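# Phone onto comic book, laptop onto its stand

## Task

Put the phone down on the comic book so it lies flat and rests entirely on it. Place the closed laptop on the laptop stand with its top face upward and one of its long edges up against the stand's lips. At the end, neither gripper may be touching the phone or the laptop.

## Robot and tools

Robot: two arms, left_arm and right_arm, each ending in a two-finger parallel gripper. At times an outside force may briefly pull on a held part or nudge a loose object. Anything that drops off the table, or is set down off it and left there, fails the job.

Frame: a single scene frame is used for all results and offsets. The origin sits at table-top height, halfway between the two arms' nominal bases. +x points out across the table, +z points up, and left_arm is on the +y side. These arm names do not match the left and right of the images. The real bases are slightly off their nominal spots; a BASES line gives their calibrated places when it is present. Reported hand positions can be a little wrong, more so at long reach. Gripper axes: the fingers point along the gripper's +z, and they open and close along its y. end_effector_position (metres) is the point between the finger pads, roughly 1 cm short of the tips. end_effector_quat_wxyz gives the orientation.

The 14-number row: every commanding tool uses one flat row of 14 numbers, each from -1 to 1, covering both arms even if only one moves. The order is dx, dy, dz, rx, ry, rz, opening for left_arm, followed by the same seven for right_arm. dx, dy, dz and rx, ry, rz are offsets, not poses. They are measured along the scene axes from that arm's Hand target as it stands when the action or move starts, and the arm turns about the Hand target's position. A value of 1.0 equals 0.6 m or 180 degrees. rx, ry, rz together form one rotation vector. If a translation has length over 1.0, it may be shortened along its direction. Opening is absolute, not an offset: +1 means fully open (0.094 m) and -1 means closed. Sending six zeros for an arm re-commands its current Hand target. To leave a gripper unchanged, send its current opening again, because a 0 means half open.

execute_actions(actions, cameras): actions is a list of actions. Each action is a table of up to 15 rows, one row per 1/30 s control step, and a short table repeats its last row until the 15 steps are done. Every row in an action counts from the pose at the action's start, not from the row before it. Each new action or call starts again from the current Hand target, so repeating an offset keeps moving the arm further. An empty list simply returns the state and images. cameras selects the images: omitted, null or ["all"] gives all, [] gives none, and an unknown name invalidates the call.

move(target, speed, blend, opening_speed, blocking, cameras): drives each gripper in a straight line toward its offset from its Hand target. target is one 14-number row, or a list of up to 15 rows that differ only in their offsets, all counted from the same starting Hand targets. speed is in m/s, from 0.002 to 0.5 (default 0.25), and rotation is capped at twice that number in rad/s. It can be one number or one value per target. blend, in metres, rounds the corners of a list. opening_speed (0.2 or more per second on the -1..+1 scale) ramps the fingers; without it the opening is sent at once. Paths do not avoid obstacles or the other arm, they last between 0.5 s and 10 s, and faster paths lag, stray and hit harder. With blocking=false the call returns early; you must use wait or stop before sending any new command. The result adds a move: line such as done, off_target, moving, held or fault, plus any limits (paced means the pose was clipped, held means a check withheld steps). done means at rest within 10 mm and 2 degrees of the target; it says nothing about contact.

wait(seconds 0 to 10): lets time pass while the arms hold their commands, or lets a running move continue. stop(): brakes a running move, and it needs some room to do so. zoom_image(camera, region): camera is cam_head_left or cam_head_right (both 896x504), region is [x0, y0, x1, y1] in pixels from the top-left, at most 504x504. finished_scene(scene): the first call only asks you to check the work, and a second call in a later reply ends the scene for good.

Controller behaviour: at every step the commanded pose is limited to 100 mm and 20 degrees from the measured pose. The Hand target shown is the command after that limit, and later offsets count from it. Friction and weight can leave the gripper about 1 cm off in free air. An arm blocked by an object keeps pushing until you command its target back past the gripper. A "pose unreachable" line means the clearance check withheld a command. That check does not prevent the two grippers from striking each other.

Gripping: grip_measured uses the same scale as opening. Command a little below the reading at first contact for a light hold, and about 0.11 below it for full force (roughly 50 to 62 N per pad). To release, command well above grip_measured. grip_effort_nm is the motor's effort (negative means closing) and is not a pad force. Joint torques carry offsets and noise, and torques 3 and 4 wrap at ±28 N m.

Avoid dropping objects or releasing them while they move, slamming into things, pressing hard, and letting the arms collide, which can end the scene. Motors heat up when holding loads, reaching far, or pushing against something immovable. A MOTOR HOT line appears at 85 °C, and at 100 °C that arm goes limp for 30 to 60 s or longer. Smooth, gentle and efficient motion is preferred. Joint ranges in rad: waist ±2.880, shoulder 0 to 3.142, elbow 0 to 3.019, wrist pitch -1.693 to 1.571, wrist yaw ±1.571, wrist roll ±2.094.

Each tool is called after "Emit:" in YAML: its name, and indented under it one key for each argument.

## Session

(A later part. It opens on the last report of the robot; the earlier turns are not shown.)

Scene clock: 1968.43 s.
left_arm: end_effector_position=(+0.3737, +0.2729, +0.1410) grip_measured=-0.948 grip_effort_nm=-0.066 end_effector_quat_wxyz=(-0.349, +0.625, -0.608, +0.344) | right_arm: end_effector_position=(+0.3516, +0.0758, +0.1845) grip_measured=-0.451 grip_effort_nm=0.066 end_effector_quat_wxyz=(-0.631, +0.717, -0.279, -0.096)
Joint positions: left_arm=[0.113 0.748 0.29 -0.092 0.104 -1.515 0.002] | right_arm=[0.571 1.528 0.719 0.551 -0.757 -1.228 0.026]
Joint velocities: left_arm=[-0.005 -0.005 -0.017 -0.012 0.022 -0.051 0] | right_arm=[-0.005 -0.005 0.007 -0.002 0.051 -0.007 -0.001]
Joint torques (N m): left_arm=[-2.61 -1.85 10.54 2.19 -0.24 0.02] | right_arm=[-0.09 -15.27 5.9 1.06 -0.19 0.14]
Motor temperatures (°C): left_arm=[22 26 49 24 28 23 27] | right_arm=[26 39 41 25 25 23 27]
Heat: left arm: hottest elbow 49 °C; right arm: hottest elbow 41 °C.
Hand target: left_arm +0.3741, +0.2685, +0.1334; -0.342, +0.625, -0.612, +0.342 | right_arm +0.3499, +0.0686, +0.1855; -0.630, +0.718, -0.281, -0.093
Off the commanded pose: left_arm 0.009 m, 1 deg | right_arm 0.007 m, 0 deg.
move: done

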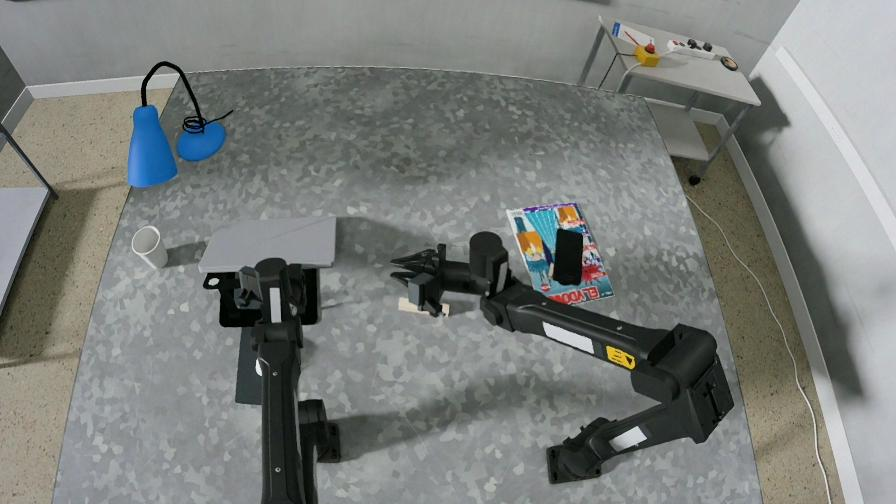

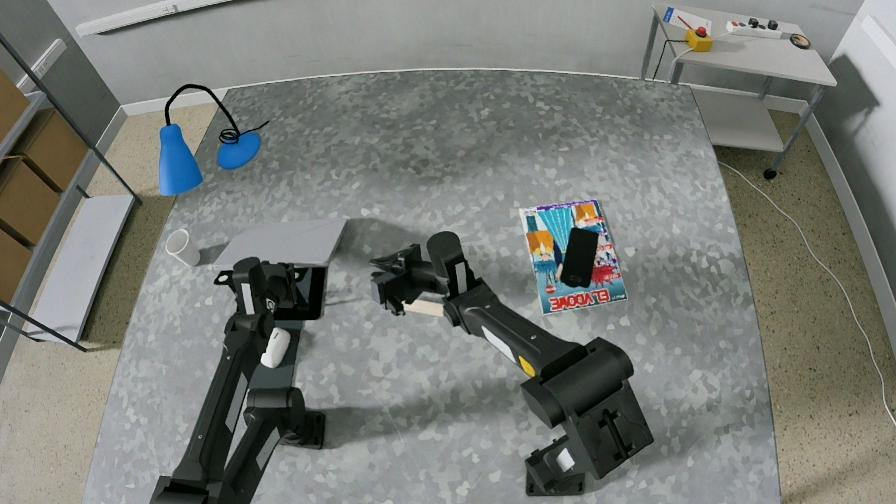

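Emit:
move:
  target:
    - [-0.058,0,0.033,0,0,0,-0.95,0,0,0,0,0,0,-0.45]
    - [-0.062,0,0.014,0,0,0,-0.95,0,0,0,0,0,0,-0.45]
  speed: 0.04

Emit:
zoom_image:
  camera: "cam_head_right"
  region: [200, 210, 360, 310]

Emit:
zoom_image:
  camera: "cam_head_left"
  region: [190, 210, 350, 310]

Scene clock: 1974.53 s.
left_arm: end_effector_position=(+0.3416, +0.2661, +0.1494) grip_measured=-0.948 grip_effort_nm=-0.051 end_effector_quat_wxyz=(-0.342, +0.623, -0.612, +0.347) | right_arm: end_effector_position=(+0.3516, +0.0758, +0.1845) grip_measured=-0.451 grip_effort_nm=0.066 end_effector_quat_wxyz=(-0.631, +0.717, -0.279, -0.096)
Joint positions: left_arm=[0.116 0.553 0.266 -0.271 0.121 -1.513 0.002] | right_arm=[0.571 1.528 0.719 0.551 -0.757 -1.228 0.026]
Joint velocities: left_arm=[-0.005 0.005 -0.012 -0.002 -0.022 -0.022 0] | right_arm=[-0.005 -0.015 -0.012 0.002 0.022 -0.022 0]
Joint torques (N m): left_arm=[-0.38 -2.02 10 1.91 0.11 0.21] | right_arm=[-0.15 -15.27 5.87 1.06 -0.19 0.14]
Motor temperatures (°C): left_arm=[22 26 49 24 28 23 27] | right_arm=[26 39 41 25 25 23 27]
Heat: left arm: hottest elbow 49 °C; right arm: hottest elbow 41 °C.
Hand target: left_arm +0.3373, +0.2691, +0.1419; -0.342, +0.625, -0.612, +0.342 | right_arm +0.3499, +0.0686, +0.1855; -0.630, +0.718, -0.281, -0.093
Off the commanded pose: left_arm 0.009 m, 1 deg | right_arm 0.007 m, 0 deg.
move: done

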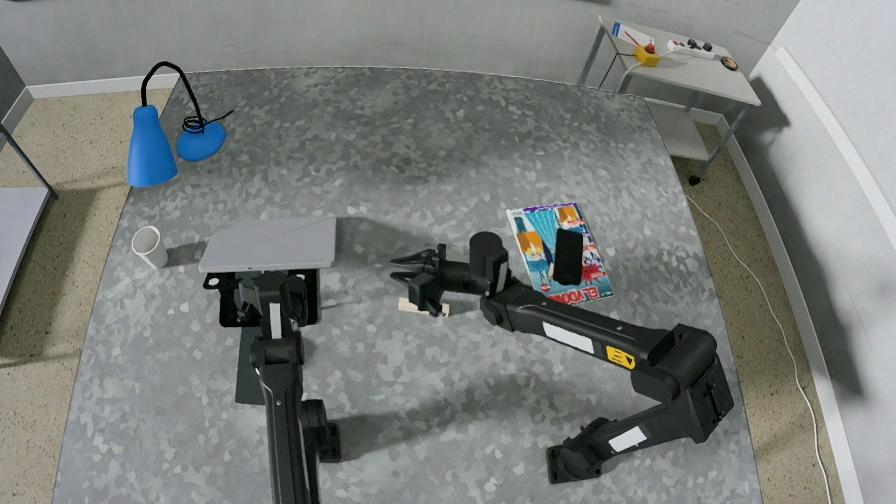

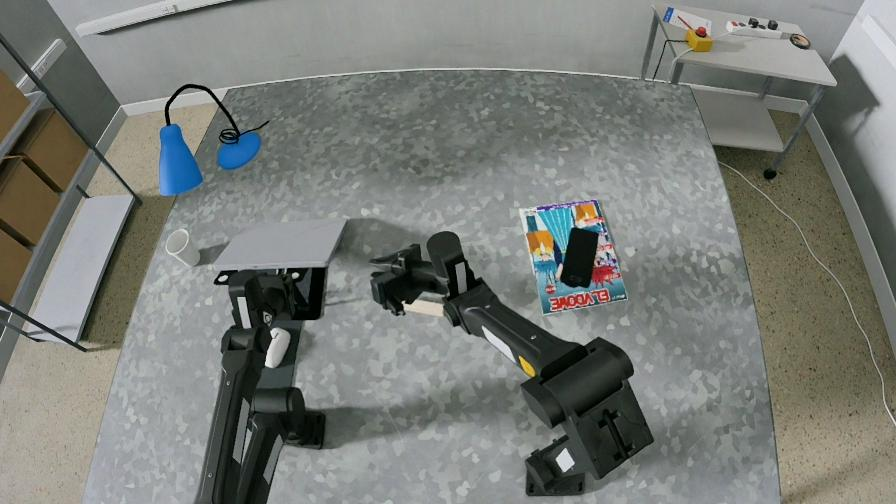

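Scaled by 3.150.

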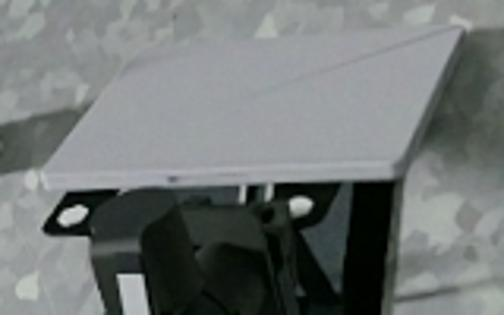

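Scaled by 3.150.

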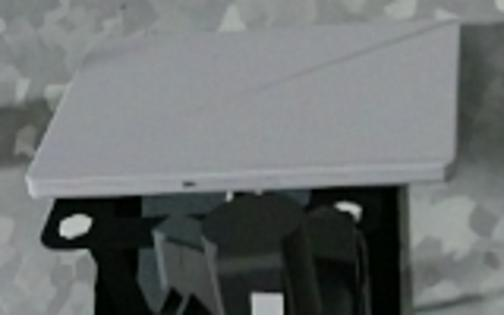

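Emit:
move:
  target: [0.028,0,-0.014,0,0,0,-0.95,0,0,0,0,0,0,-0.45]
  speed: 0.03

Emit:
zoom_image:
  camera: "cam_head_right"
  region: [200, 210, 360, 310]

Emit:
zoom_image:
  camera: "cam_head_left"
  region: [190, 210, 350, 310]

Scene clock: 1979.13 s.
left_arm: end_effector_position=(+0.3552, +0.2686, +0.1446) grip_measured=-0.948 grip_effort_nm=-0.061 end_effector_quat_wxyz=(-0.349, +0.621, -0.609, +0.350) | right_arm: end_effector_position=(+0.3516, +0.0758, +0.1845) grip_measured=-0.451 grip_effort_nm=0.066 end_effector_quat_wxyz=(-0.631, +0.717, -0.279, -0.096)
Joint positions: left_arm=[0.116 0.637 0.263 -0.167 0.117 -1.513 0.002] | right_arm=[0.571 1.528 0.719 0.551 -0.757 -1.228 0.026]
Joint velocities: left_arm=[-0.005 -0.005 -0.007 0.002 -0.022 0.022 0] | right_arm=[-0.005 -0.015 -0.007 0.012 0.007 -0.037 0]
Joint torques (N m): left_arm=[-1.44 -0.91 10.24 1.99 -0.21 0.08] | right_arm=[-0.15 -15.33 5.9 1.05 -0.19 0.15]
Motor temperatures (°C): left_arm=[22 26 48 24 28 23 27] | right_arm=[26 39 41 25 25 23 27]
Heat: left arm: hottest elbow 48 °C; right arm: hottest elbow 41 °C.
Hand target: left_arm +0.3538, +0.2688, +0.1333; -0.342, +0.625, -0.612, +0.342 | right_arm +0.3499, +0.0686, +0.1855; -0.630, +0.718, -0.281, -0.093
Off the commanded pose: left_arm 0.011 m, 1 deg | right_arm 0.007 m, 0 deg.
move: off_target (left_arm)

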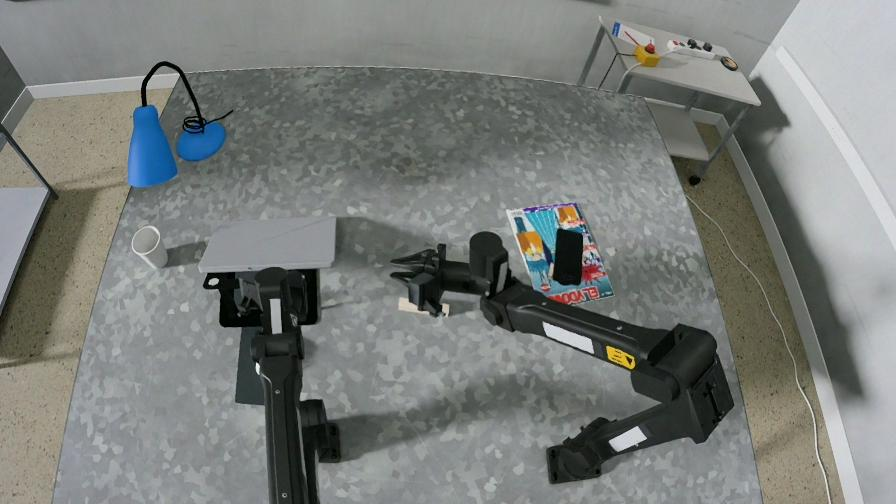

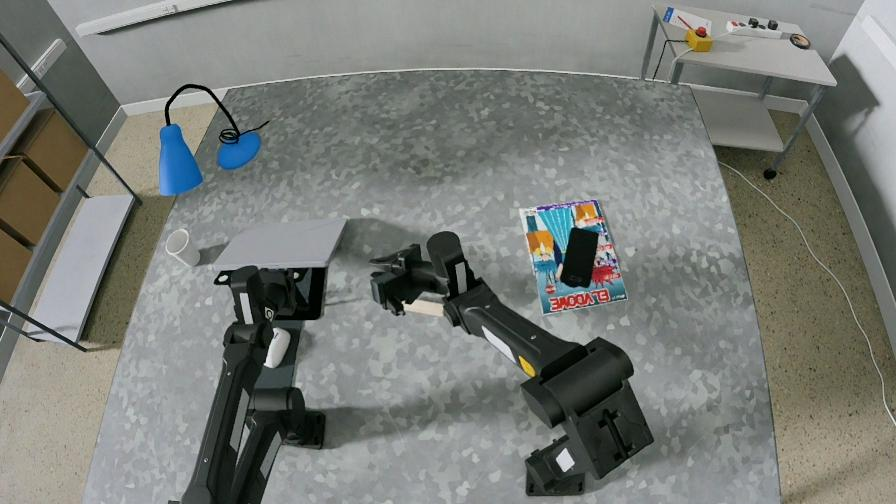

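Scaled by 3.150.

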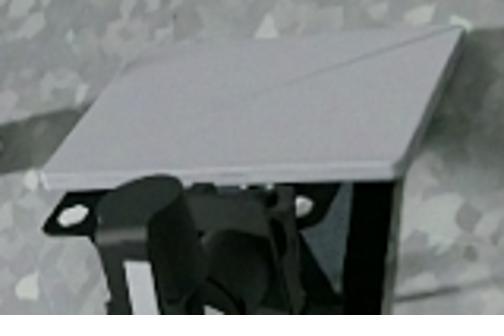

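Scaled by 3.150.

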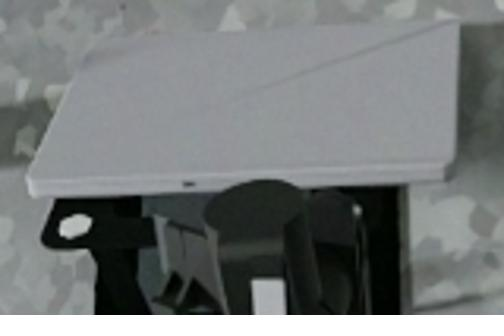

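Emit:
move:
  target: [0.03, 0, -0.012, 0, 0, 0, -0.95, 0, 0, 0, 0, 0, 0, -0.45]
  speed: 0.05

Emit:
zoom_image:
  camera: "cam_head_left"
  region: [170, 180, 370, 300]

Scene clock: 1989.77 s.
left_arm: end_effector_position=(+0.3710, +0.2718, +0.1400) grip_measured=-0.949 grip_effort_nm=-0.037 end_effector_quat_wxyz=(-0.358, +0.619, -0.602, +0.355) | right_arm: end_effector_position=(+0.3516, +0.0758, +0.1845) grip_measured=-0.451 grip_effort_nm=0.066 end_effector_quat_wxyz=(-0.631, +0.717, -0.279, -0.096)
Joint positions: left_arm=[0.113 0.733 0.263 -0.048 0.108 -1.519 0.002] | right_arm=[0.571 1.528 0.719 0.551 -0.757 -1.228 0.026]
Joint velocities: left_arm=[0.005 -0.005 -0.027 -0.012 0.022 0.037 0] | right_arm=[-0.024 0.005 -0.002 -0.022 0.007 -0.022 0]
Joint torques (N m): left_arm=[-2.61 0.32 10.84 1.33 -0.3 0.05] | right_arm=[-0.21 -15.38 5.87 1.05 -0.19 0.15]
Motor temperatures (°C): left_arm=[22 26 47 24 28 23 27] | right_arm=[26 38 40 25 25 23 26]
Heat: left arm: hottest elbow 47 °C; right arm: hottest elbow 40 °C.
Hand target: left_arm +0.3715, +0.2685, +0.1260; -0.342, +0.625, -0.612, +0.342 | right_arm +0.3499, +0.0686, +0.1855; -0.630, +0.718, -0.281, -0.093
Off the commanded pose: left_arm 0.014 m, 3 deg | right_arm 0.007 m, 0 deg.
move: off_target (left_arm)

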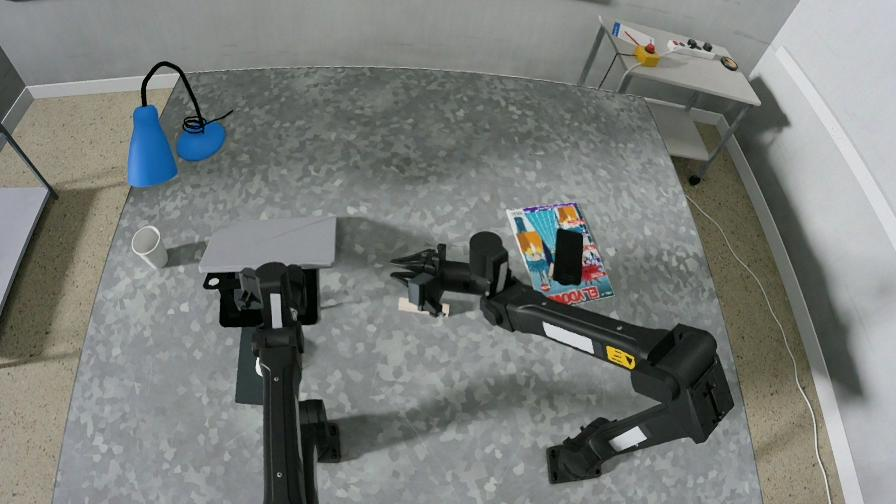

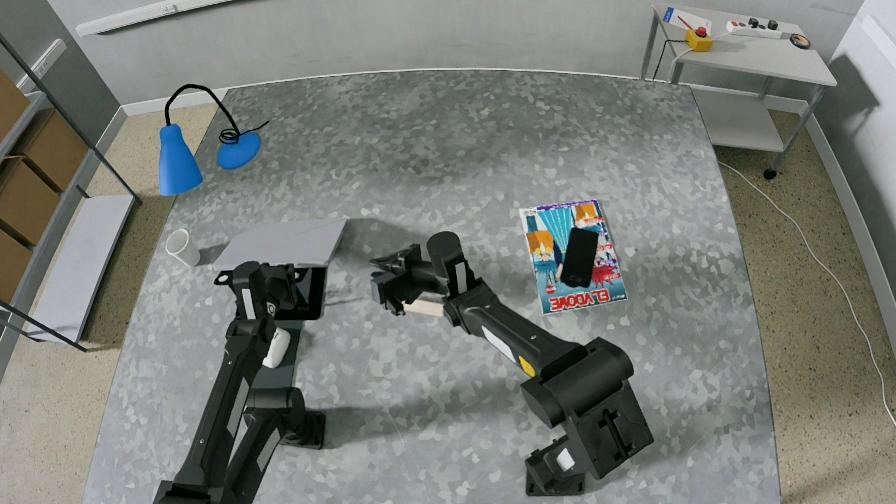

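Scaled by 2.520.

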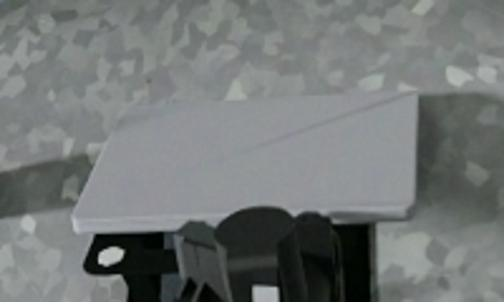

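Emit:
move:
  target:
    - [-0.03, 0, 0.06, 0, 0, 0, -0.95, 0, 0, 0, 0, 0, 0, -0.45]
    - [-0.22, 0, 0.2, 0, 0, 0, -0.95, 0, 0, 0, 0, 0, 0, -0.45]
  speed: 0.1
  blend: 0.01

Emit:
zoom_image:
  camera: "cam_head_left"
  region: [170, 180, 370, 300]

Emit:
zoom_image:
  camera: "cam_head_right"
  region: [180, 180, 380, 340]

Scene clock: 1998.97 s.
left_arm: end_effector_position=(+0.2435, +0.2671, +0.2014) grip_measured=-0.949 grip_effort_nm=-0.027 end_effector_quat_wxyz=(-0.307, +0.641, -0.621, +0.329) | right_arm: end_effector_position=(+0.3516, +0.0758, +0.1845) grip_measured=-0.451 grip_effort_nm=0.066 end_effector_quat_wxyz=(-0.631, +0.717, -0.279, -0.096)
Joint positions: left_arm=[0.331 0.115 0.403 -0.96 0.301 -1.388 0.002] | right_arm=[0.571 1.528 0.719 0.551 -0.757 -1.228 0.026]
Joint velocities: left_arm=[-0.005 0.005 -0.017 -0.027 0.022 -0.022 0] | right_arm=[-0.015 -0.024 -0.022 -0.002 -0.007 0.051 -0.001]
Joint torques (N m): left_arm=[0.38 1.08 18.74 1.25 0.22 0.12] | right_arm=[-0.15 -15.27 5.87 1.06 -0.19 0.15]
Motor temperatures (°C): left_arm=[22 26 47 24 28 23 27] | right_arm=[26 38 40 25 25 23 26]
Heat: left arm: hottest elbow 47 °C; right arm: hottest elbow 40 °C.
Hand target: left_arm +0.2420, +0.2704, +0.2465; -0.342, +0.625, -0.613, +0.342 | right_arm +0.3499, +0.0686, +0.1855; -0.630, +0.718, -0.281, -0.093
Off the commanded pose: left_arm 0.045 m, 5 deg | right_arm 0.007 m, 0 deg.
move: off_target (left_arm)

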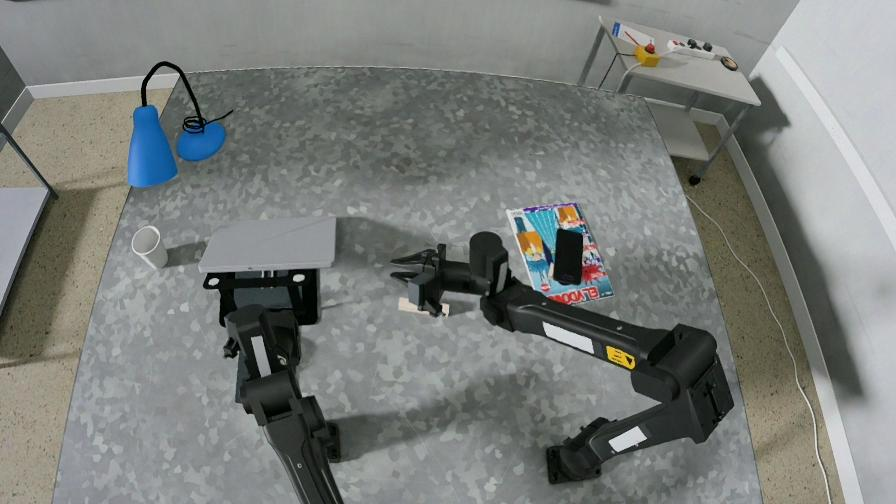

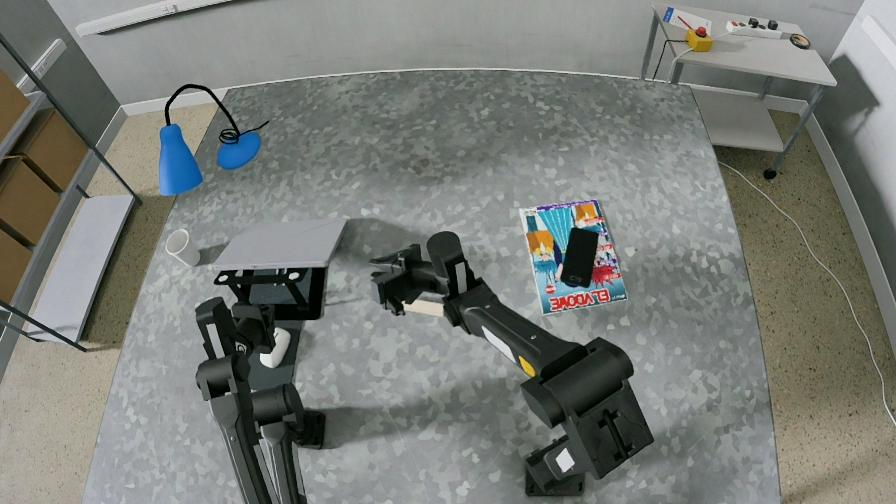

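Scaled by 2.520.

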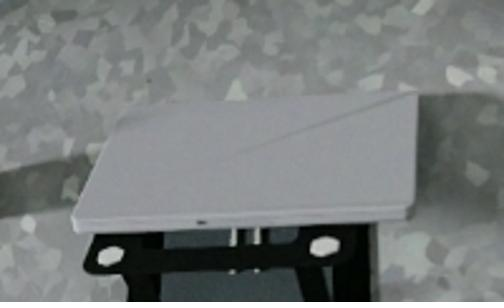

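Scaled by 2.520.

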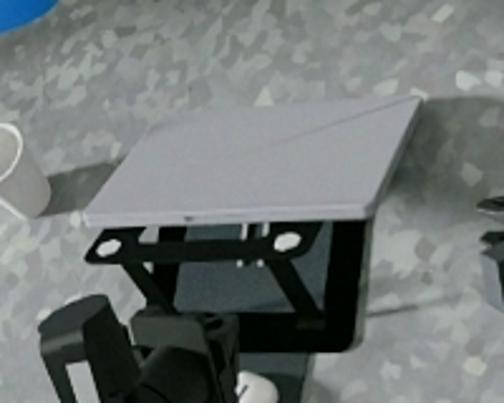

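Emit:
finished_scene:
  scene: 1

The scene is finished: the task was done.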